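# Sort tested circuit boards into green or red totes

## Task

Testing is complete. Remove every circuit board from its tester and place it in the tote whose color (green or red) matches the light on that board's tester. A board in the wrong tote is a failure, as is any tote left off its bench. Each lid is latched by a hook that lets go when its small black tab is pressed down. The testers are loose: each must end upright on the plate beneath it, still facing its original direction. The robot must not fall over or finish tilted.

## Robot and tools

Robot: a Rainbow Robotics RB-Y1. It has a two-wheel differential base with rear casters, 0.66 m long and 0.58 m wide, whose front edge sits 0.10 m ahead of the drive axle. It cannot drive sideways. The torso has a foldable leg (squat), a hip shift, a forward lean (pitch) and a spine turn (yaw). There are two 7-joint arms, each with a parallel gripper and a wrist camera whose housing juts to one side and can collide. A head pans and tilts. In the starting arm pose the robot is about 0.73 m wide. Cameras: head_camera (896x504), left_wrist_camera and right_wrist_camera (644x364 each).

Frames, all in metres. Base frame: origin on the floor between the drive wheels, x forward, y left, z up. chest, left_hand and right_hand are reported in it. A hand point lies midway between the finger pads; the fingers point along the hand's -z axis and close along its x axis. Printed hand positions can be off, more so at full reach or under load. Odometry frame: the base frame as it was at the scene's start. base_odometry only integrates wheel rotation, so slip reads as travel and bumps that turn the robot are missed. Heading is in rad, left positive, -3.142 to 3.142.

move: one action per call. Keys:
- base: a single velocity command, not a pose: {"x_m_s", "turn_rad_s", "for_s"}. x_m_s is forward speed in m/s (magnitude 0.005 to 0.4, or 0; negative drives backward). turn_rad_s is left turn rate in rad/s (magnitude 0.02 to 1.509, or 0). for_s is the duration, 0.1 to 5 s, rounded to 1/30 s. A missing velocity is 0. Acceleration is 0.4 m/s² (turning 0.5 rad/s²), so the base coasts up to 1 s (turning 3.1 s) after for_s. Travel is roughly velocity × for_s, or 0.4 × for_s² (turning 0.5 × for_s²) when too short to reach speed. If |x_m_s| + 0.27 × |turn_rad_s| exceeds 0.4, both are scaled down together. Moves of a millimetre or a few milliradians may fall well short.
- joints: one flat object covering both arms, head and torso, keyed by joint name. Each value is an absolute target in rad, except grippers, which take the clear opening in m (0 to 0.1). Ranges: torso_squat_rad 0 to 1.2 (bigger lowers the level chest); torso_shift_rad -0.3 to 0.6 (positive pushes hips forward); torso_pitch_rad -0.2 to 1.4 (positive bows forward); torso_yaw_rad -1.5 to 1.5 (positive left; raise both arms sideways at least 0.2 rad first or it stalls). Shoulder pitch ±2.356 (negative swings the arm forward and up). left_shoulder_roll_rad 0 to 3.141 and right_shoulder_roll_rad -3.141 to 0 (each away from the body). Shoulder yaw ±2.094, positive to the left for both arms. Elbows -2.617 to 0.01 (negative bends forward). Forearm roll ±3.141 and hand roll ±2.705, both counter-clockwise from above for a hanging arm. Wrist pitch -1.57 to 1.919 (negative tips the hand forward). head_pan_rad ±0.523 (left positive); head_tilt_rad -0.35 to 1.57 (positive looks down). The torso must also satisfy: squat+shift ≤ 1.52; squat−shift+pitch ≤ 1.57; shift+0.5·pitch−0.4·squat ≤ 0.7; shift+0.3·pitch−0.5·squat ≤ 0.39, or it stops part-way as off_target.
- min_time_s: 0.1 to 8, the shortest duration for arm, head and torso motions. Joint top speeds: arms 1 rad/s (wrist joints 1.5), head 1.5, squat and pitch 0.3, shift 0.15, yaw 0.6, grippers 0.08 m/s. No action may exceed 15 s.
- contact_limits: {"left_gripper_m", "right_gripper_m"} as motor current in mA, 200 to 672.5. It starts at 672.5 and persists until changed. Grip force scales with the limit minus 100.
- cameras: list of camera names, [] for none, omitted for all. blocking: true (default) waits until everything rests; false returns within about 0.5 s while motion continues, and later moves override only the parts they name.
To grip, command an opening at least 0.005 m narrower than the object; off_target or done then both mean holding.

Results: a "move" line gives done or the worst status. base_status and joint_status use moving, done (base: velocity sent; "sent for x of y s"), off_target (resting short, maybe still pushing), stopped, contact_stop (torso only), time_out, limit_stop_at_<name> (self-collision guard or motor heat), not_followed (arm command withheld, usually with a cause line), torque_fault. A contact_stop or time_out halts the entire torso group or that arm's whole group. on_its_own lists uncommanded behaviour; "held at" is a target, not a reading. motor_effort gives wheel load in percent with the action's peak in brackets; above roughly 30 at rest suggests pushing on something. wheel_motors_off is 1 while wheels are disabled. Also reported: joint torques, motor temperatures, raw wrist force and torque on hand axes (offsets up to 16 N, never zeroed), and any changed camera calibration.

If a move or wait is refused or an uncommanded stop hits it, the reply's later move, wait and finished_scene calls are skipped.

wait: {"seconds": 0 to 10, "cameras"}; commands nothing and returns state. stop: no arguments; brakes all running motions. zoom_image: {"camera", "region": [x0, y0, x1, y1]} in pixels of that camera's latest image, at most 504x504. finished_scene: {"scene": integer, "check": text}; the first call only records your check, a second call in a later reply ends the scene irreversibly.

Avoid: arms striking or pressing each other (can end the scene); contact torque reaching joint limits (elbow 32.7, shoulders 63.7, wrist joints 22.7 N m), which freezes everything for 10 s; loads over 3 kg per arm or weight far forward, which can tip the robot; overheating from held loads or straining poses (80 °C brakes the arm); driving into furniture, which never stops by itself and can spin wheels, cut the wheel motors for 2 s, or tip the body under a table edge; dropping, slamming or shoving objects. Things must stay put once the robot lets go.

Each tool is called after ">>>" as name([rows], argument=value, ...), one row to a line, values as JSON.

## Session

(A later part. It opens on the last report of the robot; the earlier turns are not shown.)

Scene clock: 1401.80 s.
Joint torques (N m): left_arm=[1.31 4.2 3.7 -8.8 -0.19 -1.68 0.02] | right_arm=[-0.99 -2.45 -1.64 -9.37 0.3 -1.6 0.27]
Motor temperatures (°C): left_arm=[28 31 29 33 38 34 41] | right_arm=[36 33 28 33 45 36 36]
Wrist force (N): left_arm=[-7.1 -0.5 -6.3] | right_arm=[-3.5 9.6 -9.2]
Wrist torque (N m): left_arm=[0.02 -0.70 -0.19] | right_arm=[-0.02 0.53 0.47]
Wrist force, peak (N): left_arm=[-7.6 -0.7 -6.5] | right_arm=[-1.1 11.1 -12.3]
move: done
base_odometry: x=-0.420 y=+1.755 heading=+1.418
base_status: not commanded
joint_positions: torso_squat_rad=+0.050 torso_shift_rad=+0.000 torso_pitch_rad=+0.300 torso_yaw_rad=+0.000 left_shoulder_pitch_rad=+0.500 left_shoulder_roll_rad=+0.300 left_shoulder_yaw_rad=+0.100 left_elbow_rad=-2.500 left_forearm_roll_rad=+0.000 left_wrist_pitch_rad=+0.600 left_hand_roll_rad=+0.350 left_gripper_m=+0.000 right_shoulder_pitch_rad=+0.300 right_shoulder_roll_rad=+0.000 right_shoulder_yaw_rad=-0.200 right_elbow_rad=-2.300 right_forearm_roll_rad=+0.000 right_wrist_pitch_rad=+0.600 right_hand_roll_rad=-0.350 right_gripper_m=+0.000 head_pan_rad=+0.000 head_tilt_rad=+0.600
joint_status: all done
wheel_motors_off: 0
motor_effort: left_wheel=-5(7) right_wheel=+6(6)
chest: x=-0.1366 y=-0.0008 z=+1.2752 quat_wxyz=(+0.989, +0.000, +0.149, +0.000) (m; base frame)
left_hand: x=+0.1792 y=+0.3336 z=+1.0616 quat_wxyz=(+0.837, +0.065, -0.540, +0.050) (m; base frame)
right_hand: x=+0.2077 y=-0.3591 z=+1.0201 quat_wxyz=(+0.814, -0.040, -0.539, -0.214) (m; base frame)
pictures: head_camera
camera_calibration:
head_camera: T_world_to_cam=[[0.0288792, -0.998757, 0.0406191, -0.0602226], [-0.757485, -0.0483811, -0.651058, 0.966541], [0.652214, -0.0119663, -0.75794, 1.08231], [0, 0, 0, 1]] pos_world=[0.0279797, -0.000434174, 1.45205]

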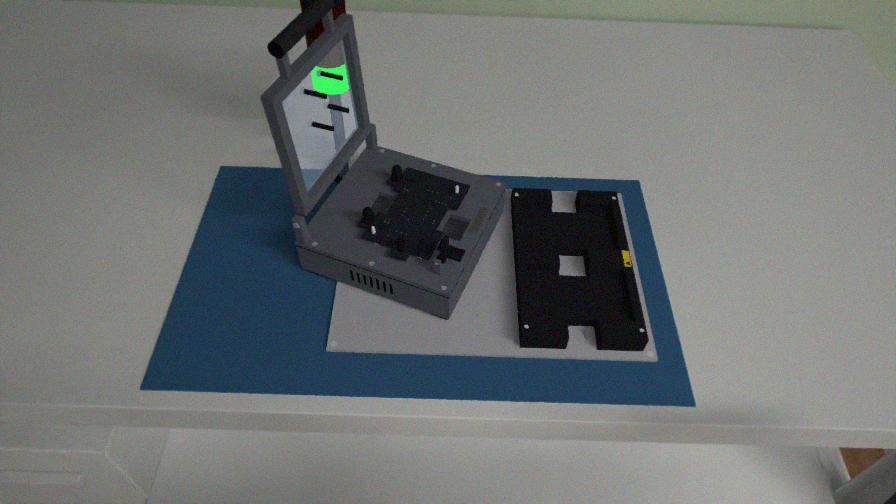

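>>> move(joints={"torso_pitch_rad":0.22,"torso_yaw_rad":0.5,"head_pan_rad":-0.5,"head_tilt_rad":0.65}, base={"x_m_s":0.15,"for_s":1.03}, cameras=[])

>>> move(joints={"right_shoulder_pitch_rad":0,"right_shoulder_yaw_rad":-0.5}, cameras=[])

>>> move(joints={"right_shoulder_pitch_rad":-1.0,"right_shoulder_yaw_rad":-0.66,"right_elbow_rad":-1.6,"right_forearm_roll_rad":0.487,"right_wrist_pitch_rad":1.9,"right_hand_roll_rad":-0.65,"right_gripper_m":0.1})

Scene clock: 1492.07 s.
Joint torques (N m): left_arm=[0.08 5.19 4.52 -8.42 -0.27 -1.6 0.06] | right_arm=[-2.41 -0.8 -0.42 -9.52 0.19 -1.88 0.16]
Motor temperatures (°C): left_arm=[28 31 29 33 38 34 41] | right_arm=[34 33 28 34 45 36 36]
Wrist force (N): left_arm=[-7.6 -0.7 -5.5] | right_arm=[-3.4 8.7 -8.7]
Wrist torque (N m): left_arm=[0.02 -0.78 -0.18] | right_arm=[0.02 0.52 0.45]
Wrist force, peak (N): left_arm=[-7.5 -0.6 -6.8] | right_arm=[-3.7 9.8 -9.5]
move: done
base_odometry: x=-0.396 y=+1.908 heading=+1.417
base_status: done (sent for 1.03 of 1.03 s)
joint_positions: torso_squat_rad=+0.050 torso_shift_rad=+0.000 torso_pitch_rad=+0.220 torso_yaw_rad=+0.500 left_shoulder_pitch_rad=+0.500 left_shoulder_roll_rad=+0.300 left_shoulder_yaw_rad=+0.100 left_elbow_rad=-2.500 left_forearm_roll_rad=+0.000 left_wrist_pitch_rad=+0.600 left_hand_roll_rad=+0.350 left_gripper_m=+0.000 right_shoulder_pitch_rad=+0.300 right_shoulder_roll_rad=+0.000 right_shoulder_yaw_rad=-0.200 right_elbow_rad=-2.300 right_forearm_roll_rad=+0.000 right_wrist_pitch_rad=+0.600 right_hand_roll_rad=-0.350 right_gripper_m=+0.000 head_pan_rad=-0.500 head_tilt_rad=+0.650
joint_status: all done
wheel_motors_off: 0
motor_effort: left_wheel=-4(31) right_wheel=+2(26)
chest: x=-0.1605 y=-0.0008 z=+1.2816 quat_wxyz=(+0.963, +0.028, +0.106, +0.246) (m; base frame)
left_hand: x=-0.0285 y=+0.4676 z=+1.1387 quat_wxyz=(+0.773, +0.243, -0.544, +0.217) (m; base frame)
right_hand: x=+0.3225 y=-0.1212 z=+1.0283 quat_wxyz=(+0.821, +0.150, -0.549, -0.049) (m; base frame)
pictures: none
No camera images: "cameras" was empty.

Scene clock: 1493.00 s.
Joint torques (N m): left_arm=[0.24 5.1 4.59 -8.4 -0.25 -1.75 0.04] | right_arm=[-5.13 -3.52 -0.31 -8.97 -0.03 -2.05 0.24]
Motor temperatures (°C): left_arm=[28 31 29 33 38 34 41] | right_arm=[34 33 28 34 45 36 36]
Wrist force (N): left_arm=[-7.7 -0.8 -5.6] | right_arm=[-4.0 8.7 -6.9]
Wrist torque (N m): left_arm=[0.03 -0.78 -0.20] | right_arm=[-0.02 0.46 0.44]
Wrist force, peak (N): left_arm=[-7.8 -0.6 -5.7] | right_arm=[-5.0 9.4 -8.7]
move: done
base_odometry: x=-0.396 y=+1.908 heading=+1.417
base_status: not commanded
joint_positions: torso_squat_rad=+0.050 torso_shift_rad=+0.000 torso_pitch_rad=+0.220 torso_yaw_rad=+0.500 left_shoulder_pitch_rad=+0.500 left_shoulder_roll_rad=+0.300 left_shoulder_yaw_rad=+0.100 left_elbow_rad=-2.500 left_forearm_roll_rad=+0.000 left_wrist_pitch_rad=+0.600 left_hand_roll_rad=+0.350 left_gripper_m=+0.000 right_shoulder_pitch_rad=+0.000 right_shoulder_roll_rad=+0.000 right_shoulder_yaw_rad=-0.500 right_elbow_rad=-2.300 right_forearm_roll_rad=+0.000 right_wrist_pitch_rad=+0.600 right_hand_roll_rad=-0.350 right_gripper_m=+0.000 head_pan_rad=-0.500 head_tilt_rad=+0.650
joint_status: all done
wheel_motors_off: 0
motor_effort: left_wheel=-5(6) right_wheel=+4(6)
chest: x=-0.1605 y=-0.0008 z=+1.2816 quat_wxyz=(+0.963, +0.028, +0.106, +0.246) (m; base frame)
left_hand: x=-0.0285 y=+0.4676 z=+1.1387 quat_wxyz=(+0.773, +0.243, -0.544, +0.217) (m; base frame)
right_hand: x=+0.3983 y=-0.1936 z=+1.1375 quat_wxyz=(+0.727, +0.118, -0.664, -0.129) (m; base frame)
pictures: none
No camera images: "cameras" was empty.

Scene clock: 1494.70 s.
Joint torques (N m): left_arm=[0.12 5.26 4.63 -8.36 -0.29 -1.62 0.06] | right_arm=[-18.08 -4.36 3.15 -5.96 -0.2 -0.97 -0.07]
Motor temperatures (°C): left_arm=[28 31 29 33 38 34 41] | right_arm=[34 33 28 34 45 36 36]
Wrist force (N): left_arm=[-7.7 -0.6 -5.6] | right_arm=[1.2 9.4 -12.6]
Wrist torque (N m): left_arm=[0.00 -0.79 -0.18] | right_arm=[0.00 0.79 0.50]
Wrist force, peak (N): left_arm=[-7.8 -1.0 -5.7] | right_arm=[1.2 9.6 -12.9]
move: done
base_odometry: x=-0.396 y=+1.908 heading=+1.417
base_status: not commanded
joint_positions: torso_squat_rad=+0.050 torso_shift_rad=+0.000 torso_pitch_rad=+0.220 torso_yaw_rad=+0.500 left_shoulder_pitch_rad=+0.500 left_shoulder_roll_rad=+0.300 left_shoulder_yaw_rad=+0.100 left_elbow_rad=-2.500 left_forearm_roll_rad=+0.000 left_wrist_pitch_rad=+0.600 left_hand_roll_rad=+0.350 left_gripper_m=+0.000 right_shoulder_pitch_rad=-1.001 right_shoulder_roll_rad=+0.000 right_shoulder_yaw_rad=-0.660 right_elbow_rad=-1.600 right_forearm_roll_rad=+0.487 right_wrist_pitch_rad=+1.900 right_hand_roll_rad=-0.650 right_gripper_m=+0.099 head_pan_rad=-0.500 head_tilt_rad=+0.650
joint_status: all done
wheel_motors_off: 0
motor_effort: left_wheel=-4(6) right_wheel=+4(6)
chest: x=-0.1606 y=-0.0008 z=+1.2816 quat_wxyz=(+0.963, +0.028, +0.106, +0.246) (m; base frame)
left_hand: x=-0.0285 y=+0.4676 z=+1.1387 quat_wxyz=(+0.773, +0.243, -0.544, +0.217) (m; base frame)
right_hand: x=+0.4068 y=-0.0343 z=+1.0582 quat_wxyz=(+0.937, +0.071, -0.120, -0.321) (m; base frame)
pictures: head_camera, left_wrist_camera, right_wrist_camera
camera_calibration:
head_camera: T_world_to_cam=[[0.0277386, -0.998756, 0.0414256, -0.050317], [-0.737602, -0.0484203, -0.673498, 0.978881], [0.674666, -0.0118737, -0.738027, 1.09209], [0, 0, 0, 1]] pos_world=[-0.0133765, 0.0101104, 1.46735]
left_wrist_camera: T_world_to_cam=[[0.314405, 0.0913642, 0.944882, -1.11103], [0.170595, -0.984591, 0.038439, 0.455739], [0.933834, 0.149107, -0.325147, 0.396214], [0, 0, 0, 1]] pos_world=[-0.0984301, 0.491147, 1.16111]
right_wrist_camera: T_world_to_cam=[[-0.747919, 0.63545, -0.191888, 0.531581], [0.41121, 0.670474, 0.617552, -0.764563], [0.521079, 0.382972, -0.762764, 0.679953], [0, 0, 0, 1]] pos_world=[0.357667, -0.0855765, 1.0928]

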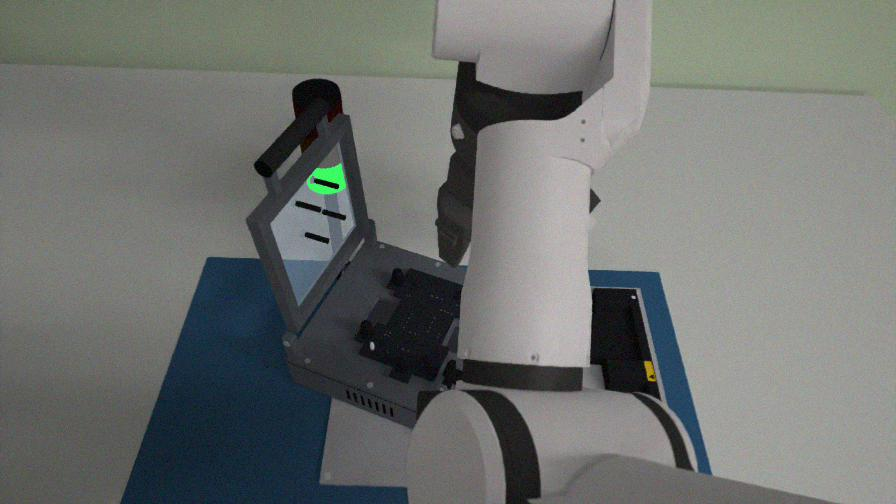

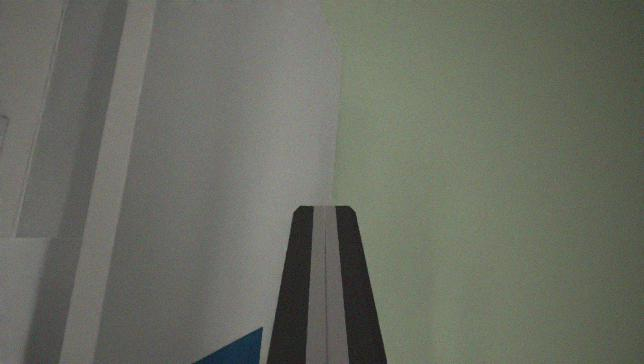

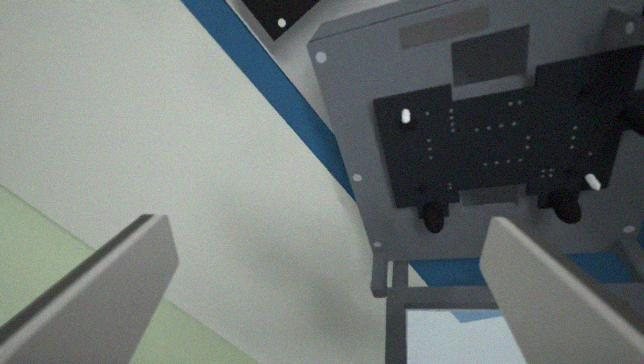

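>>> move(cameras=["head_camera","right_wrist_camera"])

Scene clock: 1530.77 s.
Joint torques (N m): left_arm=[-0.04 5.07 4.55 -8.42 -0.24 -1.6 0.09] | right_arm=[-17.93 -4.42 3.34 -6.02 -0.25 -1.06 -0.06]
Motor temperatures (°C): left_arm=[28 31 29 33 38 34 41] | right_arm=[35 33 28 33 45 36 36]
Wrist force (N): left_arm=[-7.8 -0.7 -5.7] | right_arm=[1.0 9.2 -12.7]
Wrist torque (N m): left_arm=[0.02 -0.81 -0.20] | right_arm=[0.05 0.77 0.50]
Wrist force, peak (N): left_arm=[-8.0 -0.8 -5.8] | right_arm=[1.0 9.9 -13.0]
base_odometry: x=-0.396 y=+1.908 heading=+1.417
base_status: not commanded
joint_positions: torso_squat_rad=+0.050 torso_shift_rad=+0.000 torso_pitch_rad=+0.220 torso_yaw_rad=+0.500 left_shoulder_pitch_rad=+0.500 left_shoulder_roll_rad=+0.300 left_shoulder_yaw_rad=+0.100 left_elbow_rad=-2.500 left_forearm_roll_rad=+0.000 left_wrist_pitch_rad=+0.600 left_hand_roll_rad=+0.350 left_gripper_m=+0.000 right_shoulder_pitch_rad=-1.001 right_shoulder_roll_rad=+0.000 right_shoulder_yaw_rad=-0.660 right_elbow_rad=-1.600 right_forearm_roll_rad=+0.487 right_wrist_pitch_rad=+1.900 right_hand_roll_rad=-0.650 right_gripper_m=+0.099 head_pan_rad=-0.500 head_tilt_rad=+0.650
joint_status: all done
wheel_motors_off: 0
motor_effort: left_wheel=-4(6) right_wheel=+4(6)
chest: x=-0.1606 y=-0.0008 z=+1.2816 quat_wxyz=(+0.963, +0.028, +0.106, +0.246) (m; base frame)
left_hand: x=-0.0285 y=+0.4676 z=+1.1387 quat_wxyz=(+0.773, +0.243, -0.544, +0.217) (m; base frame)
right_hand: x=+0.4068 y=-0.0343 z=+1.0582 quat_wxyz=(+0.937, +0.071, -0.120, -0.321) (m; base frame)
pictures: head_camera, right_wrist_camera
camera_calibration:
head_camera: T_world_to_cam=[[0.0277386, -0.998756, 0.0414255, -0.0503169], [-0.737601, -0.0484202, -0.673498, 0.978881], [0.674666, -0.0118737, -0.738027, 1.09209], [0, 0, 0, 1]] pos_world=[-0.0133767, 0.0101104, 1.46735]
right_wrist_camera: T_world_to_cam=[[-0.747918, 0.63545, -0.191889, 0.531582], [0.41121, 0.670474, 0.617553, -0.764564], [0.521081, 0.382972, -0.762763, 0.679951], [0, 0, 0, 1]] pos_world=[0.357667, -0.0855767, 1.0928]

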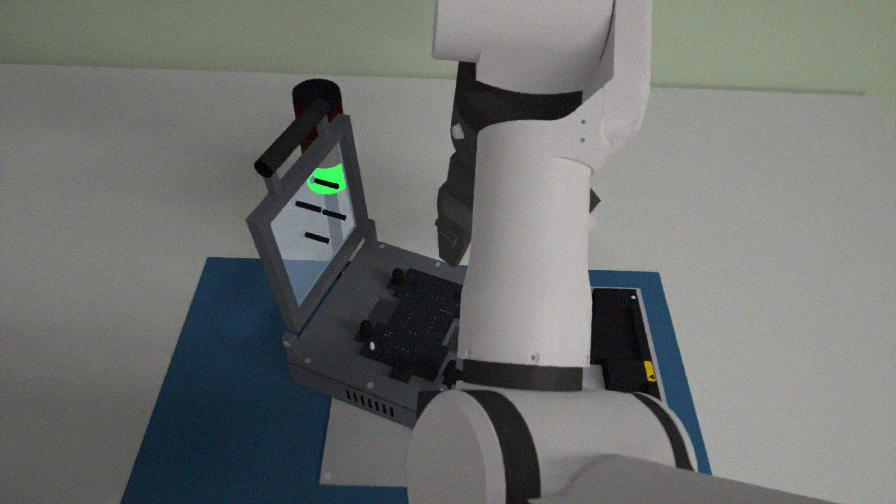

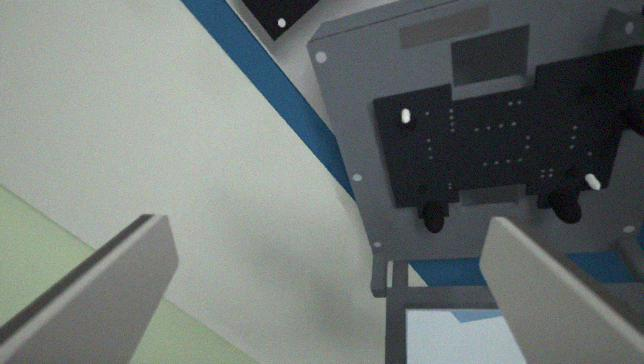

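>>> move(joints={"torso_yaw_rad":0.68,"right_hand_roll_rad":-0.83}, cameras=["head_camera","right_wrist_camera"])

Scene clock: 1562.47 s.
Joint torques (N m): left_arm=[-0.09 5.55 4.81 -8.22 -0.29 -1.7 0.04] | right_arm=[-19.31 -3.55 4.21 -6.07 -0.15 -0.91 0.31]
Motor temperatures (°C): left_arm=[28 31 29 33 38 34 41] | right_arm=[35 33 28 33 45 36 36]
Wrist force (N): left_arm=[-7.7 -1.1 -5.5] | right_arm=[1.2 8.6 -12.7]
Wrist torque (N m): left_arm=[0.05 -0.79 -0.19] | right_arm=[0.09 0.77 0.50]
Wrist force, peak (N): left_arm=[-7.9 -0.9 -5.7] | right_arm=[1.0 9.9 -13.0]
move: done
base_odometry: x=-0.396 y=+1.908 heading=+1.417
base_status: not commanded
joint_positions: torso_squat_rad=+0.050 torso_shift_rad=+0.000 torso_pitch_rad=+0.220 torso_yaw_rad=+0.680 left_shoulder_pitch_rad=+0.500 left_shoulder_roll_rad=+0.300 left_shoulder_yaw_rad=+0.100 left_elbow_rad=-2.500 left_forearm_roll_rad=+0.000 left_wrist_pitch_rad=+0.600 left_hand_roll_rad=+0.350 left_gripper_m=+0.000 right_shoulder_pitch_rad=-1.000 right_shoulder_roll_rad=+0.000 right_shoulder_yaw_rad=-0.660 right_elbow_rad=-1.600 right_forearm_roll_rad=+0.487 right_wrist_pitch_rad=+1.900 right_hand_roll_rad=-0.830 right_gripper_m=+0.099 head_pan_rad=-0.500 head_tilt_rad=+0.650
joint_status: all done
wheel_motors_off: 0
motor_effort: left_wheel=-5(6) right_wheel=+5(6)
chest: x=-0.1606 y=-0.0008 z=+1.2816 quat_wxyz=(+0.937, +0.037, +0.103, +0.332) (m; base frame)
left_hand: x=-0.1129 y=+0.4887 z=+1.1576 quat_wxyz=(+0.746, +0.305, -0.524, +0.274) (m; base frame)
right_hand: x=+0.4032 y=+0.0741 z=+1.0590 quat_wxyz=(+0.934, +0.109, -0.098, -0.325) (m; base frame)
pictures: head_camera, right_wrist_camera
camera_calibration:
head_camera: T_world_to_cam=[[0.202011, -0.97938, 0.00248961, 0.027573], [-0.719986, -0.15023, -0.677533, 0.986801], [0.663936, 0.135077, -0.735488, 1.08723], [0, 0, 0, 1]] pos_world=[-0.0169357, 0.0283924, 1.46816]
right_wrist_camera: T_world_to_cam=[[-0.752499, 0.647038, -0.122828, 0.388005], [0.420846, 0.615872, 0.666026, -0.887409], [0.50659, 0.449492, -0.735747, 0.613258], [0, 0, 0, 1]] pos_world=[0.354765, 0.0198218, 1.0899]

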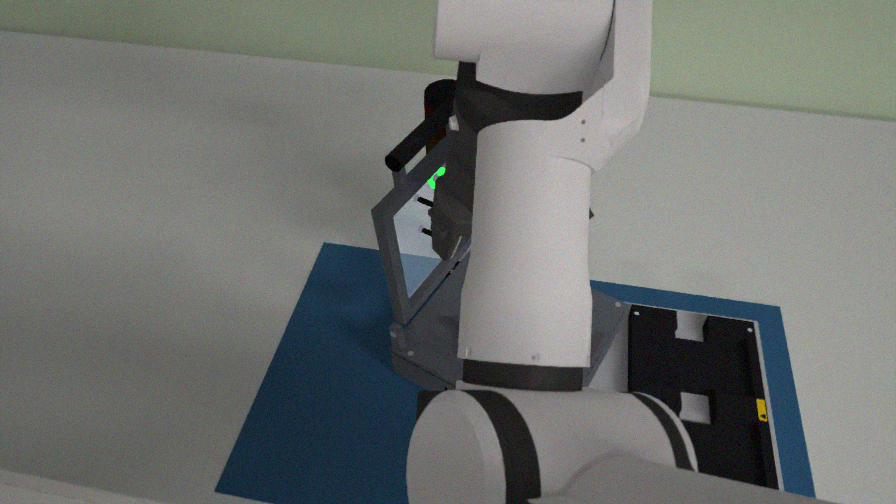

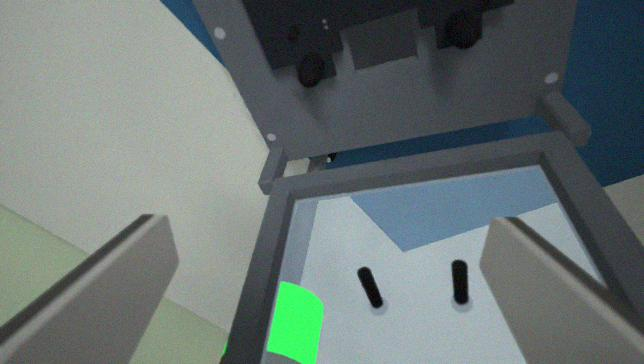

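>>> move(base={"x_m_s":-0.06,"for_s":0.5}, joints={"torso_yaw_rad":0.66}, cameras=[])

>>> move(joints={"right_elbow_rad":-1.4,"right_wrist_pitch_rad":1.8}, cameras=["head_camera","right_wrist_camera"])

Scene clock: 1569.50 s.
Joint torques (N m): left_arm=[0.17 5.39 4.78 -8.39 -0.24 -1.57 0.07] | right_arm=[-19.57 -3.45 4.53 -6.24 -0.33 -0.76 0.26]
Motor temperatures (°C): left_arm=[28 31 29 33 38 34 41] | right_arm=[35 33 28 33 45 36 36]
Wrist force (N): left_arm=[-8.0 -1.2 -5.5] | right_arm=[1.5 9.0 -12.8]
Wrist torque (N m): left_arm=[0.05 -0.81 -0.19] | right_arm=[0.05 0.79 0.50]
Wrist force, peak (N): left_arm=[-8.0 -1.1 -5.8] | right_arm=[1.1 9.9 -13.0]
move: done
base_odometry: x=-0.401 y=+1.878 heading=+1.418
base_status: done (sent for 0.5 of 0.5 s)
joint_positions: torso_squat_rad=+0.050 torso_shift_rad=+0.000 torso_pitch_rad=+0.220 torso_yaw_rad=+0.660 left_shoulder_pitch_rad=+0.500 left_shoulder_roll_rad=+0.300 left_shoulder_yaw_rad=+0.100 left_elbow_rad=-2.500 left_forearm_roll_rad=+0.000 left_wrist_pitch_rad=+0.600 left_hand_roll_rad=+0.350 left_gripper_m=+0.000 right_shoulder_pitch_rad=-1.000 right_shoulder_roll_rad=+0.000 right_shoulder_yaw_rad=-0.660 right_elbow_rad=-1.600 right_forearm_roll_rad=+0.487 right_wrist_pitch_rad=+1.900 right_hand_roll_rad=-0.830 right_gripper_m=+0.099 head_pan_rad=-0.500 head_tilt_rad=+0.650
joint_status: all done
wheel_motors_off: 0
motor_effort: left_wheel=+7(20) right_wheel=-6(22)
chest: x=-0.1605 y=-0.0008 z=+1.2816 quat_wxyz=(+0.940, +0.036, +0.104, +0.322) (m; base frame)
left_hand: x=-0.1033 y=+0.4871 z=+1.1555 quat_wxyz=(+0.750, +0.298, -0.527, +0.267) (m; base frame)
right_hand: x=+0.4046 y=+0.0620 z=+1.0586 quat_wxyz=(+0.931, +0.106, -0.100, -0.334) (m; base frame)
pictures: none
No camera images: "cameras" was empty.

Scene clock: 1570.30 s.
Joint torques (N m): left_arm=[0.11 5.43 4.87 -8.28 -0.22 -1.62 -0.04] | right_arm=[-20.35 -3.44 4.27 -6.79 -0.15 -0.49 0.33]
Motor temperatures (°C): left_arm=[28 31 29 33 38 34 41] | right_arm=[36 33 28 33 45 36 36]
Wrist force (N): left_arm=[-7.8 -1.1 -5.9] | right_arm=[1.9 9.8 -12.8]
Wrist torque (N m): left_arm=[0.05 -0.78 -0.20] | right_arm=[-0.05 0.86 0.52]
Wrist force, peak (N): left_arm=[-8.1 -0.9 -5.7] | right_arm=[1.5 9.7 -13.2]
move: done
base_odometry: x=-0.401 y=+1.878 heading=+1.418
base_status: not commanded
joint_positions: torso_squat_rad=+0.050 torso_shift_rad=+0.000 torso_pitch_rad=+0.220 torso_yaw_rad=+0.660 left_shoulder_pitch_rad=+0.500 left_shoulder_roll_rad=+0.300 left_shoulder_yaw_rad=+0.100 left_elbow_rad=-2.500 left_forearm_roll_rad=+0.000 left_wrist_pitch_rad=+0.600 left_hand_roll_rad=+0.350 left_gripper_m=+0.000 right_shoulder_pitch_rad=-1.000 right_shoulder_roll_rad=+0.000 right_shoulder_yaw_rad=-0.660 right_elbow_rad=-1.400 right_forearm_roll_rad=+0.487 right_wrist_pitch_rad=+1.800 right_hand_roll_rad=-0.830 right_gripper_m=+0.099 head_pan_rad=-0.500 head_tilt_rad=+0.650
joint_status: all done
wheel_motors_off: 0
motor_effort: left_wheel=+9(9) right_wheel=-7(7)
chest: x=-0.1606 y=-0.0008 z=+1.2816 quat_wxyz=(+0.940, +0.036, +0.104, +0.322) (m; base frame)
left_hand: x=-0.1033 y=+0.4871 z=+1.1555 quat_wxyz=(+0.750, +0.298, -0.527, +0.267) (m; base frame)
right_hand: x=+0.4004 y=+0.0827 z=+1.0134 quat_wxyz=(+0.950, +0.072, -0.077, -0.294) (m; base frame)
pictures: head_camera, right_wrist_camera
camera_calibration:
head_camera: T_world_to_cam=[[0.182766, -0.983133, 0.00676034, 0.0189886], [-0.72282, -0.139028, -0.676907, 0.985551], [0.66643, 0.118829, -0.736038, 1.08832], [0, 0, 0, 1]] pos_world=[-0.0163852, 0.0263631, 1.46804]
right_wrist_camera: T_world_to_cam=[[-0.80087, 0.587504, -0.115955, 0.392086], [0.415444, 0.684546, 0.599001, -0.79681], [0.431293, 0.43155, -0.792308, 0.666243], [0, 0, 0, 1]] pos_world=[0.357694, 0.0275846, 1.05062]

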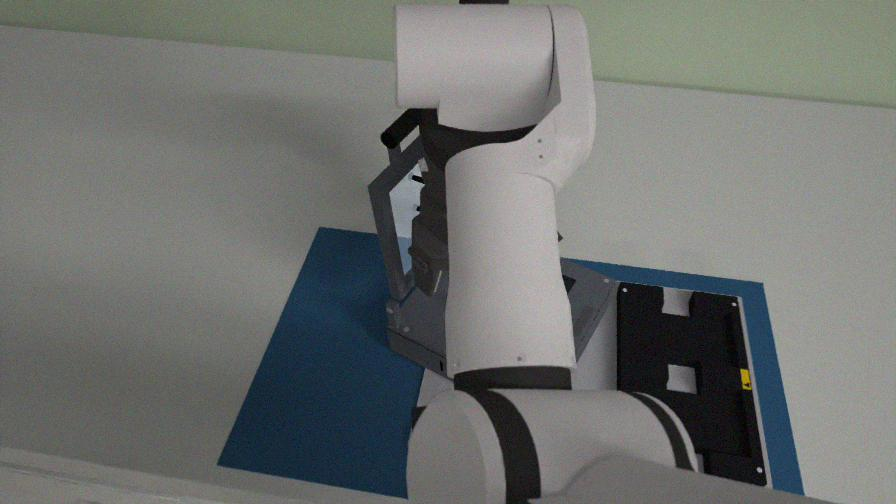

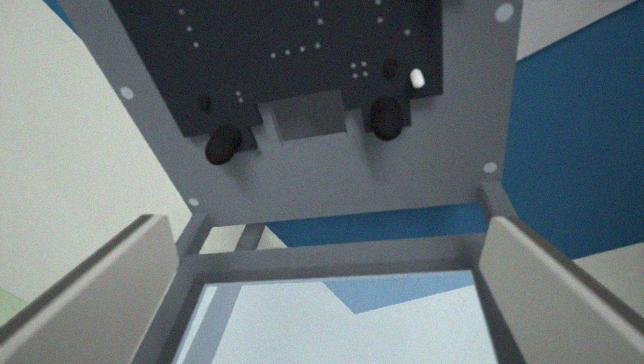

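>>> move(joints={"torso_yaw_rad":0.6,"right_hand_roll_rad":-0.53}, cameras=[])

>>> move(joints={"right_elbow_rad":-1.33,"right_wrist_pitch_rad":1.84}, cameras=["right_wrist_camera"])

Scene clock: 1587.10 s.
Joint torques (N m): left_arm=[0.05 5.73 4.58 -8.39 -0.25 -1.7 0.05] | right_arm=[-19.87 -3.37 4.03 -6.73 -0.09 -0.53 -0.35]
Motor temperatures (°C): left_arm=[28 31 29 33 38 34 41] | right_arm=[36 33 28 33 45 36 36]
Wrist force (N): left_arm=[-7.7 -1.0 -5.8] | right_arm=[1.0 10.1 -12.7]
Wrist torque (N m): left_arm=[0.06 -0.79 -0.18] | right_arm=[-0.04 0.78 0.51]
Wrist force, peak (N): left_arm=[-8.1 -1.0 -5.5] | right_arm=[1.2 10.2 -13.0]
move: done
base_odometry: x=-0.401 y=+1.878 heading=+1.418
base_status: not commanded
joint_positions: torso_squat_rad=+0.050 torso_shift_rad=+0.000 torso_pitch_rad=+0.220 torso_yaw_rad=+0.600 left_shoulder_pitch_rad=+0.500 left_shoulder_roll_rad=+0.300 left_shoulder_yaw_rad=+0.100 left_elbow_rad=-2.500 left_forearm_roll_rad=+0.000 left_wrist_pitch_rad=+0.600 left_hand_roll_rad=+0.350 left_gripper_m=+0.000 right_shoulder_pitch_rad=-1.000 right_shoulder_roll_rad=+0.000 right_shoulder_yaw_rad=-0.660 right_elbow_rad=-1.400 right_forearm_roll_rad=+0.487 right_wrist_pitch_rad=+1.800 right_hand_roll_rad=-0.530 right_gripper_m=+0.099 head_pan_rad=-0.500 head_tilt_rad=+0.650
joint_status: all done
wheel_motors_off: 0
motor_effort: left_wheel=+7(8) right_wheel=-7(7)
chest: x=-0.1606 y=-0.0008 z=+1.2816 quat_wxyz=(+0.950, +0.033, +0.105, +0.294) (m; base frame)
left_hand: x=-0.0749 y=+0.4812 z=+1.1491 quat_wxyz=(+0.759, +0.278, -0.534, +0.249) (m; base frame)
right_hand: x=+0.4043 y=+0.0462 z=+1.0125 quat_wxyz=(+0.979, +0.051, -0.089, -0.177) (m; base frame)
pictures: none
No camera images: "cameras" was empty.

Scene clock: 1587.70 s.
Joint torques (N m): left_arm=[-0.04 5.3 4.85 -8.36 -0.22 -1.66 0.06] | right_arm=[-20.29 -3.33 4.18 -6.67 -0.06 -0.3 -0.32]
Motor temperatures (°C): left_arm=[28 31 29 33 38 34 41] | right_arm=[36 33 28 33 45 36 36]
Wrist force (N): left_arm=[-7.7 -0.8 -5.3] | right_arm=[1.6 10.4 -13.1]
Wrist torque (N m): left_arm=[0.03 -0.77 -0.18] | right_arm=[-0.05 0.79 0.49]
Wrist force, peak (N): left_arm=[-7.9 -0.8 -5.5] | right_arm=[1.3 10.5 -13.5]
move: done
base_odometry: x=-0.401 y=+1.878 heading=+1.418
base_status: not commanded
joint_positions: torso_squat_rad=+0.050 torso_shift_rad=+0.000 torso_pitch_rad=+0.220 torso_yaw_rad=+0.600 left_shoulder_pitch_rad=+0.500 left_shoulder_roll_rad=+0.300 left_shoulder_yaw_rad=+0.100 left_elbow_rad=-2.500 left_forearm_roll_rad=+0.000 left_wrist_pitch_rad=+0.600 left_hand_roll_rad=+0.350 left_gripper_m=+0.000 right_shoulder_pitch_rad=-1.000 right_shoulder_roll_rad=+0.000 right_shoulder_yaw_rad=-0.660 right_elbow_rad=-1.330 right_forearm_roll_rad=+0.487 right_wrist_pitch_rad=+1.840 right_hand_roll_rad=-0.530 right_gripper_m=+0.099 head_pan_rad=-0.500 head_tilt_rad=+0.650
joint_status: all done
wheel_motors_off: 0
motor_effort: left_wheel=+8(9) right_wheel=-7(8)
chest: x=-0.1605 y=-0.0008 z=+1.2816 quat_wxyz=(+0.950, +0.033, +0.105, +0.294) (m; base frame)
left_hand: x=-0.0749 y=+0.4812 z=+1.1491 quat_wxyz=(+0.759, +0.278, -0.534, +0.249) (m; base frame)
right_hand: x=+0.3843 y=+0.0495 z=+0.9937 quat_wxyz=(+0.985, +0.028, -0.044, -0.161) (m; base frame)
pictures: right_wrist_camera
camera_calibration:
right_wrist_camera: T_world_to_cam=[[-0.935679, 0.340469, -0.0926568, 0.437228], [0.250404, 0.825718, 0.505457, -0.606181], [0.248601, 0.449744, -0.857862, 0.806389], [0, 0, 0, 1]] pos_world=[0.360426, -0.010997, 1.03868]

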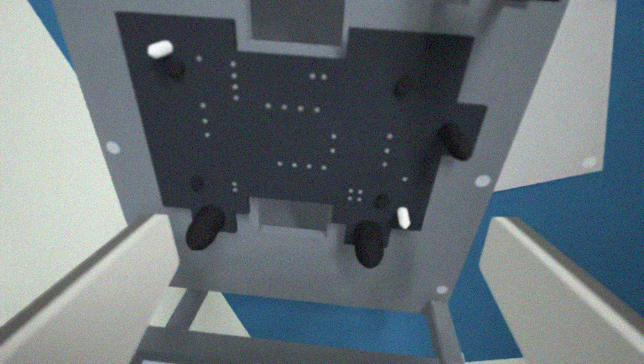

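>>> move(base={"x_m_s":0.06,"for_s":0.33}, joints={"right_hand_roll_rad":-0.61}, cameras=[])

>>> move(joints={"right_elbow_rad":-1.268,"right_wrist_pitch_rad":1.83}, cameras=["right_wrist_camera"])

Scene clock: 1596.63 s.
Joint torques (N m): left_arm=[-0.06 5.58 4.72 -8.34 -0.23 -1.68 0.06] | right_arm=[-20.34 -3.28 4.05 -6.75 0.01 -0.28 0.16]
Motor temperatures (°C): left_arm=[28 31 29 33 38 34 40] | right_arm=[36 33 28 33 45 36 36]
Wrist force (N): left_arm=[-7.8 -0.8 -5.6] | right_arm=[2.0 10.3 -12.9]
Wrist torque (N m): left_arm=[0.01 -0.78 -0.18] | right_arm=[-0.03 0.83 0.51]
Wrist force, peak (N): left_arm=[-8.1 -1.0 -5.6] | right_arm=[1.7 10.7 -13.2]
move: done
base_odometry: x=-0.398 y=+1.898 heading=+1.418
base_status: done (sent for 0.33 of 0.33 s)
joint_positions: torso_squat_rad=+0.050 torso_shift_rad=+0.000 torso_pitch_rad=+0.220 torso_yaw_rad=+0.600 left_shoulder_pitch_rad=+0.500 left_shoulder_roll_rad=+0.300 left_shoulder_yaw_rad=+0.100 left_elbow_rad=-2.500 left_forearm_roll_rad=+0.000 left_wrist_pitch_rad=+0.600 left_hand_roll_rad=+0.350 left_gripper_m=+0.000 right_shoulder_pitch_rad=-1.000 right_shoulder_roll_rad=+0.000 right_shoulder_yaw_rad=-0.660 right_elbow_rad=-1.330 right_forearm_roll_rad=+0.487 right_wrist_pitch_rad=+1.840 right_hand_roll_rad=-0.610 right_gripper_m=+0.099 head_pan_rad=-0.500 head_tilt_rad=+0.650
joint_status: all done
wheel_motors_off: 0
motor_effort: left_wheel=-2(26) right_wheel=+3(18)
chest: x=-0.1605 y=-0.0008 z=+1.2816 quat_wxyz=(+0.950, +0.033, +0.105, +0.294) (m; base frame)
left_hand: x=-0.0749 y=+0.4812 z=+1.1491 quat_wxyz=(+0.759, +0.278, -0.534, +0.249) (m; base frame)
right_hand: x=+0.3843 y=+0.0495 z=+0.9937 quat_wxyz=(+0.978, +0.030, -0.043, -0.201) (m; base frame)
pictures: none
No camera images: "cameras" was empty.

Scene clock: 1597.20 s.
Joint torques (N m): left_arm=[-0.06 5.31 4.58 -8.3 -0.22 -1.61 0.02] | right_arm=[-20.26 -3.14 4.09 -6.72 -0.05 -0.26 0.16]
Motor temperatures (°C): left_arm=[28 31 29 33 38 34 40] | right_arm=[36 33 28 33 45 36 36]
Wrist force (N): left_arm=[-7.6 -1.1 -5.5] | right_arm=[2.1 10.5 -12.9]
Wrist torque (N m): left_arm=[0.06 -0.77 -0.19] | right_arm=[-0.05 0.84 0.50]
Wrist force, peak (N): left_arm=[-8.0 -1.1 -5.5] | right_arm=[1.4 10.6 -13.5]
move: done
base_odometry: x=-0.398 y=+1.898 heading=+1.418
base_status: not commanded
joint_positions: torso_squat_rad=+0.050 torso_shift_rad=+0.000 torso_pitch_rad=+0.220 torso_yaw_rad=+0.600 left_shoulder_pitch_rad=+0.500 left_shoulder_roll_rad=+0.300 left_shoulder_yaw_rad=+0.100 left_elbow_rad=-2.500 left_forearm_roll_rad=+0.000 left_wrist_pitch_rad=+0.600 left_hand_roll_rad=+0.350 left_gripper_m=+0.000 right_shoulder_pitch_rad=-1.000 right_shoulder_roll_rad=+0.000 right_shoulder_yaw_rad=-0.660 right_elbow_rad=-1.268 right_forearm_roll_rad=+0.487 right_wrist_pitch_rad=+1.830 right_hand_roll_rad=-0.610 right_gripper_m=+0.099 head_pan_rad=-0.500 head_tilt_rad=+0.650
joint_status: all done
wheel_motors_off: 0
motor_effort: left_wheel=-4(4) right_wheel=+2(6)
chest: x=-0.1605 y=-0.0008 z=+1.2816 quat_wxyz=(+0.950, +0.033, +0.105, +0.294) (m; base frame)
left_hand: x=-0.0749 y=+0.4812 z=+1.1491 quat_wxyz=(+0.759, +0.278, -0.534, +0.249) (m; base frame)
right_hand: x=+0.3758 y=+0.0537 z=+0.9791 quat_wxyz=(+0.982, +0.017, -0.024, -0.187) (m; base frame)
pictures: right_wrist_camera
camera_calibration:
right_wrist_camera: T_world_to_cam=[[-0.920091, 0.387571, -0.0567572, 0.382968], [0.314666, 0.817625, 0.482156, -0.601014], [0.233276, 0.425768, -0.874245, 0.817178], [0, 0, 0, 1]] pos_world=[0.350857, -0.00495186, 1.02593]

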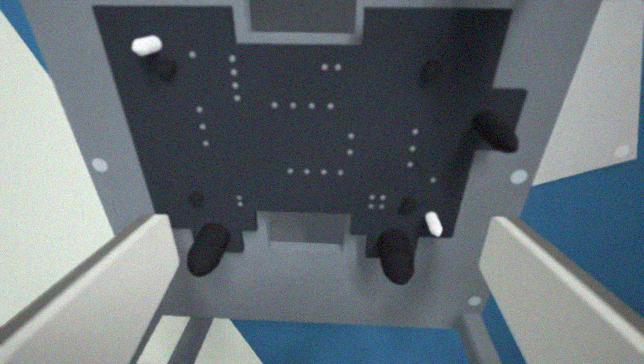

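>>> move(joints={"right_elbow_rad":-1.238,"right_wrist_pitch_rad":1.82}, cameras=["right_wrist_camera"])

>>> move(contact_limits={"right_gripper_m":400}, joints={"right_gripper_m":0.07}, cameras=["right_wrist_camera"])

Scene clock: 1602.30 s.
Joint torques (N m): left_arm=[0.13 5.27 4.51 -8.27 -0.25 -1.61 0.02] | right_arm=[-20.89 -3.25 3.83 -6.75 -0.01 -0.37 0.22]
Motor temperatures (°C): left_arm=[28 31 29 33 38 34 40] | right_arm=[36 33 28 33 45 36 36]
Wrist force (N): left_arm=[-7.7 -1.0 -5.5] | right_arm=[1.8 10.6 -12.8]
Wrist torque (N m): left_arm=[0.04 -0.78 -0.19] | right_arm=[-0.06 0.79 0.50]
Wrist force, peak (N): left_arm=[-8.2 -1.2 -5.5] | right_arm=[1.9 10.5 -13.8]
move: done
base_odometry: x=-0.398 y=+1.898 heading=+1.418
base_status: not commanded
joint_positions: torso_squat_rad=+0.050 torso_shift_rad=+0.000 torso_pitch_rad=+0.220 torso_yaw_rad=+0.600 left_shoulder_pitch_rad=+0.500 left_shoulder_roll_rad=+0.300 left_shoulder_yaw_rad=+0.100 left_elbow_rad=-2.500 left_forearm_roll_rad=+0.000 left_wrist_pitch_rad=+0.600 left_hand_roll_rad=+0.350 left_gripper_m=+0.000 right_shoulder_pitch_rad=-1.000 right_shoulder_roll_rad=+0.000 right_shoulder_yaw_rad=-0.660 right_elbow_rad=-1.238 right_forearm_roll_rad=+0.487 right_wrist_pitch_rad=+1.820 right_hand_roll_rad=-0.610 right_gripper_m=+0.099 head_pan_rad=-0.500 head_tilt_rad=+0.650
joint_status: all done
wheel_motors_off: 0
motor_effort: left_wheel=-3(4) right_wheel=+4(4)
chest: x=-0.1605 y=-0.0008 z=+1.2816 quat_wxyz=(+0.950, +0.033, +0.105, +0.294) (m; base frame)
left_hand: x=-0.0749 y=+0.4812 z=+1.1491 quat_wxyz=(+0.759, +0.278, -0.534, +0.249) (m; base frame)
right_hand: x=+0.3725 y=+0.0558 z=+0.9722 quat_wxyz=(+0.983, +0.012, -0.017, -0.181) (m; base frame)
pictures: right_wrist_camera
camera_calibration:
right_wrist_camera: T_world_to_cam=[[-0.926037, 0.374623, -0.0459731, 0.371173], [0.310646, 0.82568, 0.470904, -0.586394], [0.214371, 0.421793, -0.880986, 0.82478], [0, 0, 0, 1]] pos_world=[0.349072, -0.0027629, 1.01982]

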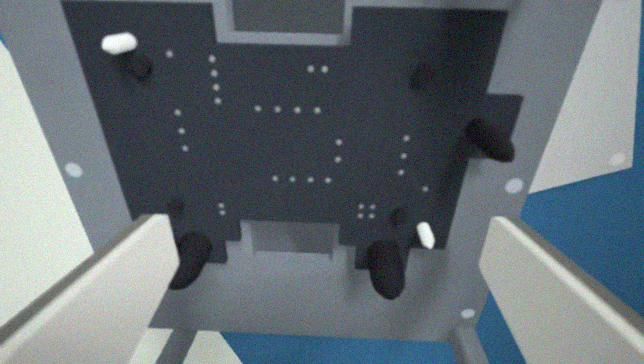

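Scene clock: 1603.10 s.
Joint torques (N m): left_arm=[-0.13 5.35 4.72 -8.33 -0.27 -1.56 -0.03] | right_arm=[-20.72 -3.27 3.8 -6.57 -0.01 -0.21 0.16]
Motor temperatures (°C): left_arm=[28 31 29 33 38 34 40] | right_arm=[36 33 28 33 45 36 36]
Wrist force (N): left_arm=[-7.7 -1.0 -5.5] | right_arm=[2.3 10.4 -13.2]
Wrist torque (N m): left_arm=[0.05 -0.78 -0.19] | right_arm=[-0.03 0.87 0.51]
Wrist force, peak (N): left_arm=[-8.1 -1.1 -5.9] | right_arm=[2.2 10.6 -13.3]
move: done
base_odometry: x=-0.398 y=+1.898 heading=+1.418
base_status: not commanded
joint_positions: torso_squat_rad=+0.050 torso_shift_rad=+0.000 torso_pitch_rad=+0.220 torso_yaw_rad=+0.600 left_shoulder_pitch_rad=+0.500 left_shoulder_roll_rad=+0.300 left_shoulder_yaw_rad=+0.100 left_elbow_rad=-2.500 left_forearm_roll_rad=+0.000 left_wrist_pitch_rad=+0.600 left_hand_roll_rad=+0.350 left_gripper_m=+0.000 right_shoulder_pitch_rad=-1.000 right_shoulder_roll_rad=+0.000 right_shoulder_yaw_rad=-0.660 right_elbow_rad=-1.238 right_forearm_roll_rad=+0.487 right_wrist_pitch_rad=+1.820 right_hand_roll_rad=-0.610 right_gripper_m=+0.070 head_pan_rad=-0.500 head_tilt_rad=+0.650
joint_status: all done
wheel_motors_off: 0
motor_effort: left_wheel=-4(5) right_wheel=+3(4)
contact_limits: right_gripper_m 400 mA
chest: x=-0.1605 y=-0.0008 z=+1.2816 quat_wxyz=(+0.950, +0.033, +0.105, +0.294) (m; base frame)
left_hand: x=-0.0749 y=+0.4812 z=+1.1491 quat_wxyz=(+0.759, +0.278, -0.534, +0.249) (m; base frame)
right_hand: x=+0.3725 y=+0.0558 z=+0.9722 quat_wxyz=(+0.983, +0.012, -0.017, -0.181) (m; base frame)
pictures: right_wrist_camera
camera_calibration:
right_wrist_camera: T_world_to_cam=[[-0.926037, 0.374623, -0.0459736, 0.371173], [0.310646, 0.82568, 0.470905, -0.586394], [0.214371, 0.421794, -0.880985, 0.82478], [0, 0, 0, 1]] pos_world=[0.349072, -0.00276301, 1.01982]

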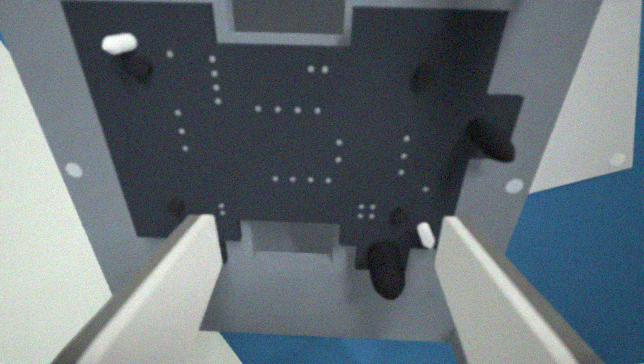

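>>> move(joints={"right_gripper_m":0.1}, base={"x_m_s":0.06,"for_s":0.3}, cameras=[])

>>> move(joints={"right_elbow_rad":-1.218,"right_wrist_pitch_rad":1.82}, cameras=["right_wrist_camera"])

Scene clock: 1624.03 s.
Joint torques (N m): left_arm=[0.16 5.53 4.79 -8.39 -0.22 -1.6 0.07] | right_arm=[-20.95 -1.68 4.22 -6.65 -0.27 -0.34 0.24]
Motor temperatures (°C): left_arm=[28 31 29 33 38 34 40] | right_arm=[36 33 28 33 45 36 36]
Wrist force (N): left_arm=[-7.8 -1.1 -5.5] | right_arm=[2.4 10.5 -13.1]
Wrist torque (N m): left_arm=[0.04 -0.77 -0.19] | right_arm=[-0.03 0.88 0.50]
Wrist force, peak (N): left_arm=[-8.1 -1.1 -5.6] | right_arm=[2.1 10.5 -13.7]
move: done
base_odometry: x=-0.395 y=+1.916 heading=+1.417
base_status: done (sent for 0.3 of 0.3 s)
joint_positions: torso_squat_rad=+0.050 torso_shift_rad=+0.000 torso_pitch_rad=+0.220 torso_yaw_rad=+0.600 left_shoulder_pitch_rad=+0.500 left_shoulder_roll_rad=+0.300 left_shoulder_yaw_rad=+0.100 left_elbow_rad=-2.500 left_forearm_roll_rad=+0.000 left_wrist_pitch_rad=+0.600 left_hand_roll_rad=+0.350 left_gripper_m=+0.000 right_shoulder_pitch_rad=-1.000 right_shoulder_roll_rad=+0.000 right_shoulder_yaw_rad=-0.660 right_elbow_rad=-1.238 right_forearm_roll_rad=+0.487 right_wrist_pitch_rad=+1.820 right_hand_roll_rad=-0.610 right_gripper_m=+0.099 head_pan_rad=-0.500 head_tilt_rad=+0.650
joint_status: all done
wheel_motors_off: 0
motor_effort: left_wheel=-5(15) right_wheel=+2(32)
contact_limits: right_gripper_m 400 mA
chest: x=-0.1605 y=-0.0008 z=+1.2816 quat_wxyz=(+0.950, +0.033, +0.105, +0.294) (m; base frame)
left_hand: x=-0.0749 y=+0.4812 z=+1.1491 quat_wxyz=(+0.759, +0.278, -0.534, +0.249) (m; base frame)
right_hand: x=+0.3726 y=+0.0556 z=+0.9722 quat_wxyz=(+0.983, +0.012, -0.017, -0.181) (m; base frame)
pictures: none
No camera images: "cameras" was empty.

Scene clock: 1624.50 s.
Joint torques (N m): left_arm=[0.02 5.32 4.86 -8.42 -0.22 -1.67 0.05] | right_arm=[-20.71 -2.14 4.13 -6.66 -0.27 -0.32 0.17]
Motor temperatures (°C): left_arm=[28 31 29 33 38 34 40] | right_arm=[36 33 28 33 45 36 36]
Wrist force (N): left_arm=[-7.7 -0.9 -5.6] | right_arm=[2.1 10.5 -12.8]
Wrist torque (N m): left_arm=[0.04 -0.78 -0.19] | right_arm=[-0.04 0.86 0.51]
Wrist force, peak (N): left_arm=[-7.9 -1.0 -5.8] | right_arm=[1.7 10.7 -13.6]
move: done
base_odometry: x=-0.395 y=+1.916 heading=+1.417
base_status: not commanded
joint_positions: torso_squat_rad=+0.050 torso_shift_rad=+0.000 torso_pitch_rad=+0.220 torso_yaw_rad=+0.600 left_shoulder_pitch_rad=+0.500 left_shoulder_roll_rad=+0.300 left_shoulder_yaw_rad=+0.100 left_elbow_rad=-2.500 left_forearm_roll_rad=+0.000 left_wrist_pitch_rad=+0.600 left_hand_roll_rad=+0.350 left_gripper_m=+0.000 right_shoulder_pitch_rad=-1.000 right_shoulder_roll_rad=+0.000 right_shoulder_yaw_rad=-0.660 right_elbow_rad=-1.218 right_forearm_roll_rad=+0.487 right_wrist_pitch_rad=+1.820 right_hand_roll_rad=-0.610 right_gripper_m=+0.099 head_pan_rad=-0.500 head_tilt_rad=+0.650
joint_status: all done
wheel_motors_off: 0
motor_effort: left_wheel=-3(6) right_wheel=+2(4)
contact_limits: right_gripper_m 400 mA
chest: x=-0.1605 y=-0.0008 z=+1.2816 quat_wxyz=(+0.950, +0.033, +0.105, +0.294) (m; base frame)
left_hand: x=-0.0749 y=+0.4812 z=+1.1491 quat_wxyz=(+0.759, +0.278, -0.534, +0.249) (m; base frame)
right_hand: x=+0.3688 y=+0.0567 z=+0.9675 quat_wxyz=(+0.984, +0.007, -0.010, -0.176) (m; base frame)
pictures: right_wrist_camera
camera_calibration:
right_wrist_camera: T_world_to_cam=[[-0.929943, 0.366183, -0.0334029, 0.356992], [0.310971, 0.83169, 0.459987, -0.573645], [0.19622, 0.417375, -0.887297, 0.834188], [0, 0, 0, 1]] pos_world=[0.346685, -0.00179863, 1.01597]

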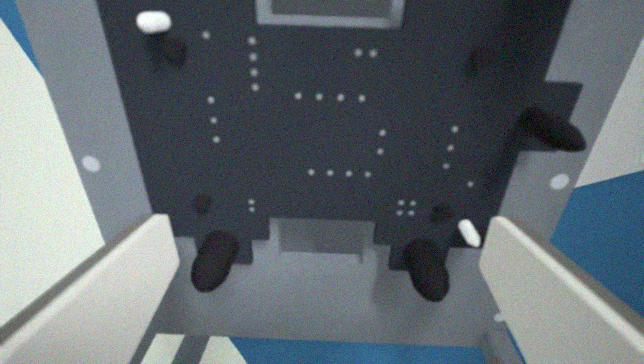

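>>> move(joints={"right_elbow_rad":-1.193,"right_wrist_pitch_rad":1.81}, cameras=[])

>>> move(joints={"right_gripper_m":0.07}, cameras=["right_wrist_camera"])

Scene clock: 1629.57 s.
Joint torques (N m): left_arm=[0.07 5.47 4.7 -8.31 -0.27 -1.7 0.06] | right_arm=[-20.66 -2.27 4.16 -6.48 -0.02 -0.24 0.11]
Motor temperatures (°C): left_arm=[28 31 29 33 38 34 40] | right_arm=[36 33 28 33 45 36 36]
Wrist force (N): left_arm=[-7.6 -1.0 -5.3] | right_arm=[2.0 10.7 -12.8]
Wrist torque (N m): left_arm=[0.06 -0.76 -0.19] | right_arm=[-0.07 0.83 0.52]
Wrist force, peak (N): left_arm=[-8.0 -1.1 -5.8] | right_arm=[2.1 10.8 -13.4]
move: done
base_odometry: x=-0.395 y=+1.916 heading=+1.417
base_status: not commanded
joint_positions: torso_squat_rad=+0.050 torso_shift_rad=+0.000 torso_pitch_rad=+0.220 torso_yaw_rad=+0.600 left_shoulder_pitch_rad=+0.500 left_shoulder_roll_rad=+0.300 left_shoulder_yaw_rad=+0.100 left_elbow_rad=-2.500 left_forearm_roll_rad=+0.000 left_wrist_pitch_rad=+0.600 left_hand_roll_rad=+0.350 left_gripper_m=+0.000 right_shoulder_pitch_rad=-1.000 right_shoulder_roll_rad=+0.000 right_shoulder_yaw_rad=-0.660 right_elbow_rad=-1.193 right_forearm_roll_rad=+0.487 right_wrist_pitch_rad=+1.810 right_hand_roll_rad=-0.610 right_gripper_m=+0.099 head_pan_rad=-0.500 head_tilt_rad=+0.650
joint_status: all done
wheel_motors_off: 0
motor_effort: left_wheel=-3(6) right_wheel=+4(4)
contact_limits: right_gripper_m 400 mA
chest: x=-0.1605 y=-0.0008 z=+1.2816 quat_wxyz=(+0.950, +0.033, +0.105, +0.294) (m; base frame)
left_hand: x=-0.0749 y=+0.4812 z=+1.1491 quat_wxyz=(+0.759, +0.278, -0.534, +0.249) (m; base frame)
right_hand: x=+0.3662 y=+0.0584 z=+0.9618 quat_wxyz=(+0.985, +0.003, -0.005, -0.171) (m; base frame)
pictures: none
No camera images: "cameras" was empty.

Scene clock: 1630.37 s.
Joint torques (N m): left_arm=[0.11 5.33 4.86 -8.34 -0.19 -1.73 0.05] | right_arm=[-20.78 -1.74 4.11 -6.11 -0.32 1.47 0.14]
Motor temperatures (°C): left_arm=[28 31 29 33 38 34 40] | right_arm=[36 33 28 33 45 36 36]
Wrist force (N): left_arm=[-7.6 -1.0 -5.5] | right_arm=[10.8 12.7 -15.2]
Wrist torque (N m): left_arm=[0.05 -0.76 -0.19] | right_arm=[-0.03 0.92 0.42]
Wrist force, peak (N): left_arm=[-8.0 -0.9 -5.7] | right_arm=[10.9 13.2 -15.8]
move: off_target
base_odometry: x=-0.395 y=+1.916 heading=+1.417
base_status: not commanded
joint_positions: torso_squat_rad=+0.050 torso_shift_rad=+0.000 torso_pitch_rad=+0.220 torso_yaw_rad=+0.600 left_shoulder_pitch_rad=+0.500 left_shoulder_roll_rad=+0.300 left_shoulder_yaw_rad=+0.100 left_elbow_rad=-2.500 left_forearm_roll_rad=+0.000 left_wrist_pitch_rad=+0.600 left_hand_roll_rad=+0.350 left_gripper_m=+0.000 right_shoulder_pitch_rad=-1.000 right_shoulder_roll_rad=+0.000 right_shoulder_yaw_rad=-0.660 right_elbow_rad=-1.193 right_forearm_roll_rad=+0.487 right_wrist_pitch_rad=+1.810 right_hand_roll_rad=-0.610 right_gripper_m=+0.091 head_pan_rad=-0.500 head_tilt_rad=+0.650
joint_status: right_gripper_m off_target (ended at +0.091, target +0.070)
wheel_motors_off: 0
motor_effort: left_wheel=-4(6) right_wheel=+2(4)
contact_limits: right_gripper_m 400 mA
chest: x=-0.1605 y=-0.0008 z=+1.2816 quat_wxyz=(+0.950, +0.033, +0.105, +0.294) (m; base frame)
left_hand: x=-0.0749 y=+0.4812 z=+1.1491 quat_wxyz=(+0.759, +0.278, -0.533, +0.249) (m; base frame)
right_hand: x=+0.3664 y=+0.0584 z=+0.9619 quat_wxyz=(+0.985, +0.003, -0.005, -0.171) (m; base frame)
pictures: right_wrist_camera
camera_calibration:
right_wrist_camera: T_world_to_cam=[[-0.934284, 0.355579, -0.0260027, 0.349059], [0.306303, 0.837855, 0.45186, -0.562565], [0.182459, 0.414201, -0.89171, 0.838381], [0, 0, 0, 1]] pos_world=[0.345466, -0.0000290769, 1.01087]

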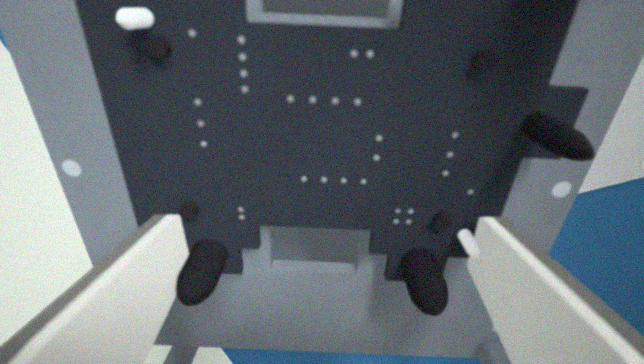

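>>> move(contact_limits={"right_gripper_m":672.5}, joints={"right_hand_roll_rad":-0.89,"torso_yaw_rad":0.58}, min_time_s=2, cameras=["head_camera","right_wrist_camera"])

Scene clock: 1646.00 s.
Joint torques (N m): left_arm=[-0.14 5.24 4.73 -8.39 -0.22 -1.62 0.05] | right_arm=[-19.96 -16.13 3.93 -10.14 5.16 -3.18 -0.13]
Motor temperatures (°C): left_arm=[28 31 29 33 38 34 40] | right_arm=[36 33 28 33 45 36 36]
Wrist force (N): left_arm=[-7.8 -0.8 -5.6] | right_arm=[-21.4 15.3 -11.2]
Wrist torque (N m): left_arm=[0.02 -0.78 -0.18] | right_arm=[0.12 1.57 0.31]
Wrist force, peak (N): left_arm=[-8.2 -1.3 -5.8] | right_arm=[-22.0 16.9 -12.7]
move: done
base_odometry: x=-0.395 y=+1.916 heading=+1.417
base_status: not commanded
joint_positions: torso_squat_rad=+0.050 torso_shift_rad=+0.000 torso_pitch_rad=+0.220 torso_yaw_rad=+0.580 left_shoulder_pitch_rad=+0.500 left_shoulder_roll_rad=+0.300 left_shoulder_yaw_rad=+0.100 left_elbow_rad=-2.500 left_forearm_roll_rad=+0.000 left_wrist_pitch_rad=+0.600 left_hand_roll_rad=+0.350 left_gripper_m=+0.000 right_shoulder_pitch_rad=-1.000 right_shoulder_roll_rad=+0.003 right_shoulder_yaw_rad=-0.660 right_elbow_rad=-1.192 right_forearm_roll_rad=+0.486 right_wrist_pitch_rad=+1.811 right_hand_roll_rad=-0.890 right_gripper_m=+0.070 head_pan_rad=-0.500 head_tilt_rad=+0.650
joint_status: all done
wheel_motors_off: 0
on_its_own: right_gripper_m moved -0.021 to your old target +0.070
motor_effort: left_wheel=+0(5) right_wheel=+3(5)
contact_limits: right_gripper_m 672.5 mA
chest: x=-0.1607 y=-0.0006 z=+1.2816 quat_wxyz=(+0.952, +0.032, +0.105, +0.284) (m; base frame)
left_hand: x=-0.0659 y=+0.4790 z=+1.1470 quat_wxyz=(+0.762, +0.271, -0.536, +0.243) (m; base frame)
right_hand: x=+0.3654 y=+0.0490 z=+0.9613 quat_wxyz=(+0.949, +0.003, -0.003, -0.314) (m; base frame)
pictures: head_camera, right_wrist_camera
camera_calibration:
head_camera: T_world_to_cam=[[0.105984, -0.994075, 0.0241163, -0.0154048], [-0.731791, -0.0943949, -0.67496, 0.981535], [0.673238, 0.0538867, -0.73746, 1.09132], [0, 0, 0, 1]] pos_world=[-0.0148042, 0.0185308, 1.46767]
right_wrist_camera: T_world_to_cam=[[-0.790297, 0.612349, -0.0214466, 0.281893], [0.539232, 0.7117, 0.450236, -0.631499], [0.290965, 0.344255, -0.892652, 0.806568], [0, 0, 0, 1]] pos_world=[0.32862, -0.000844157, 1.01035]

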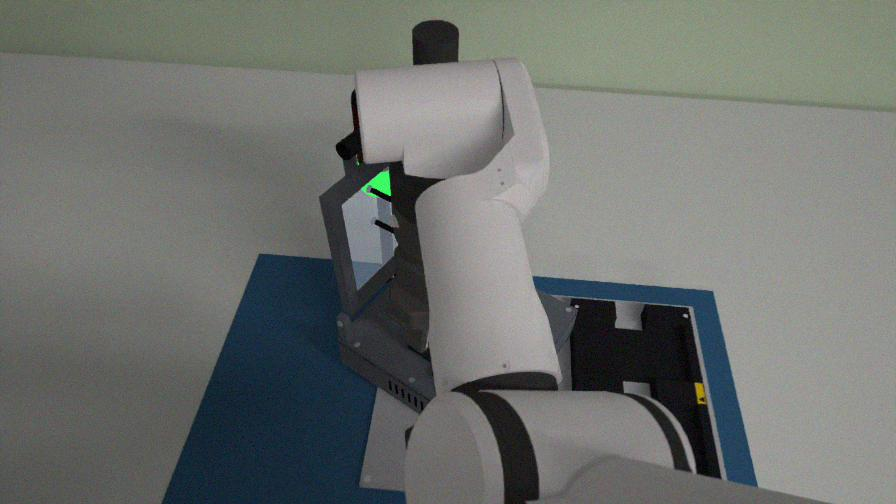

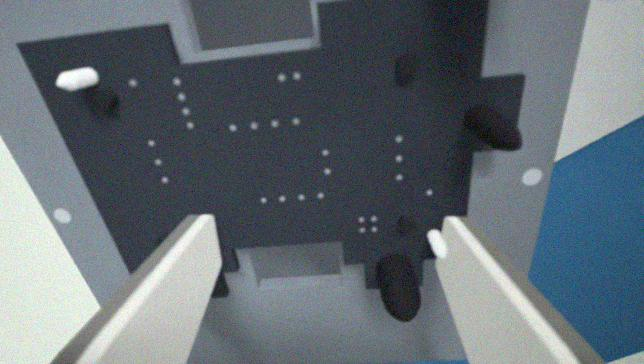

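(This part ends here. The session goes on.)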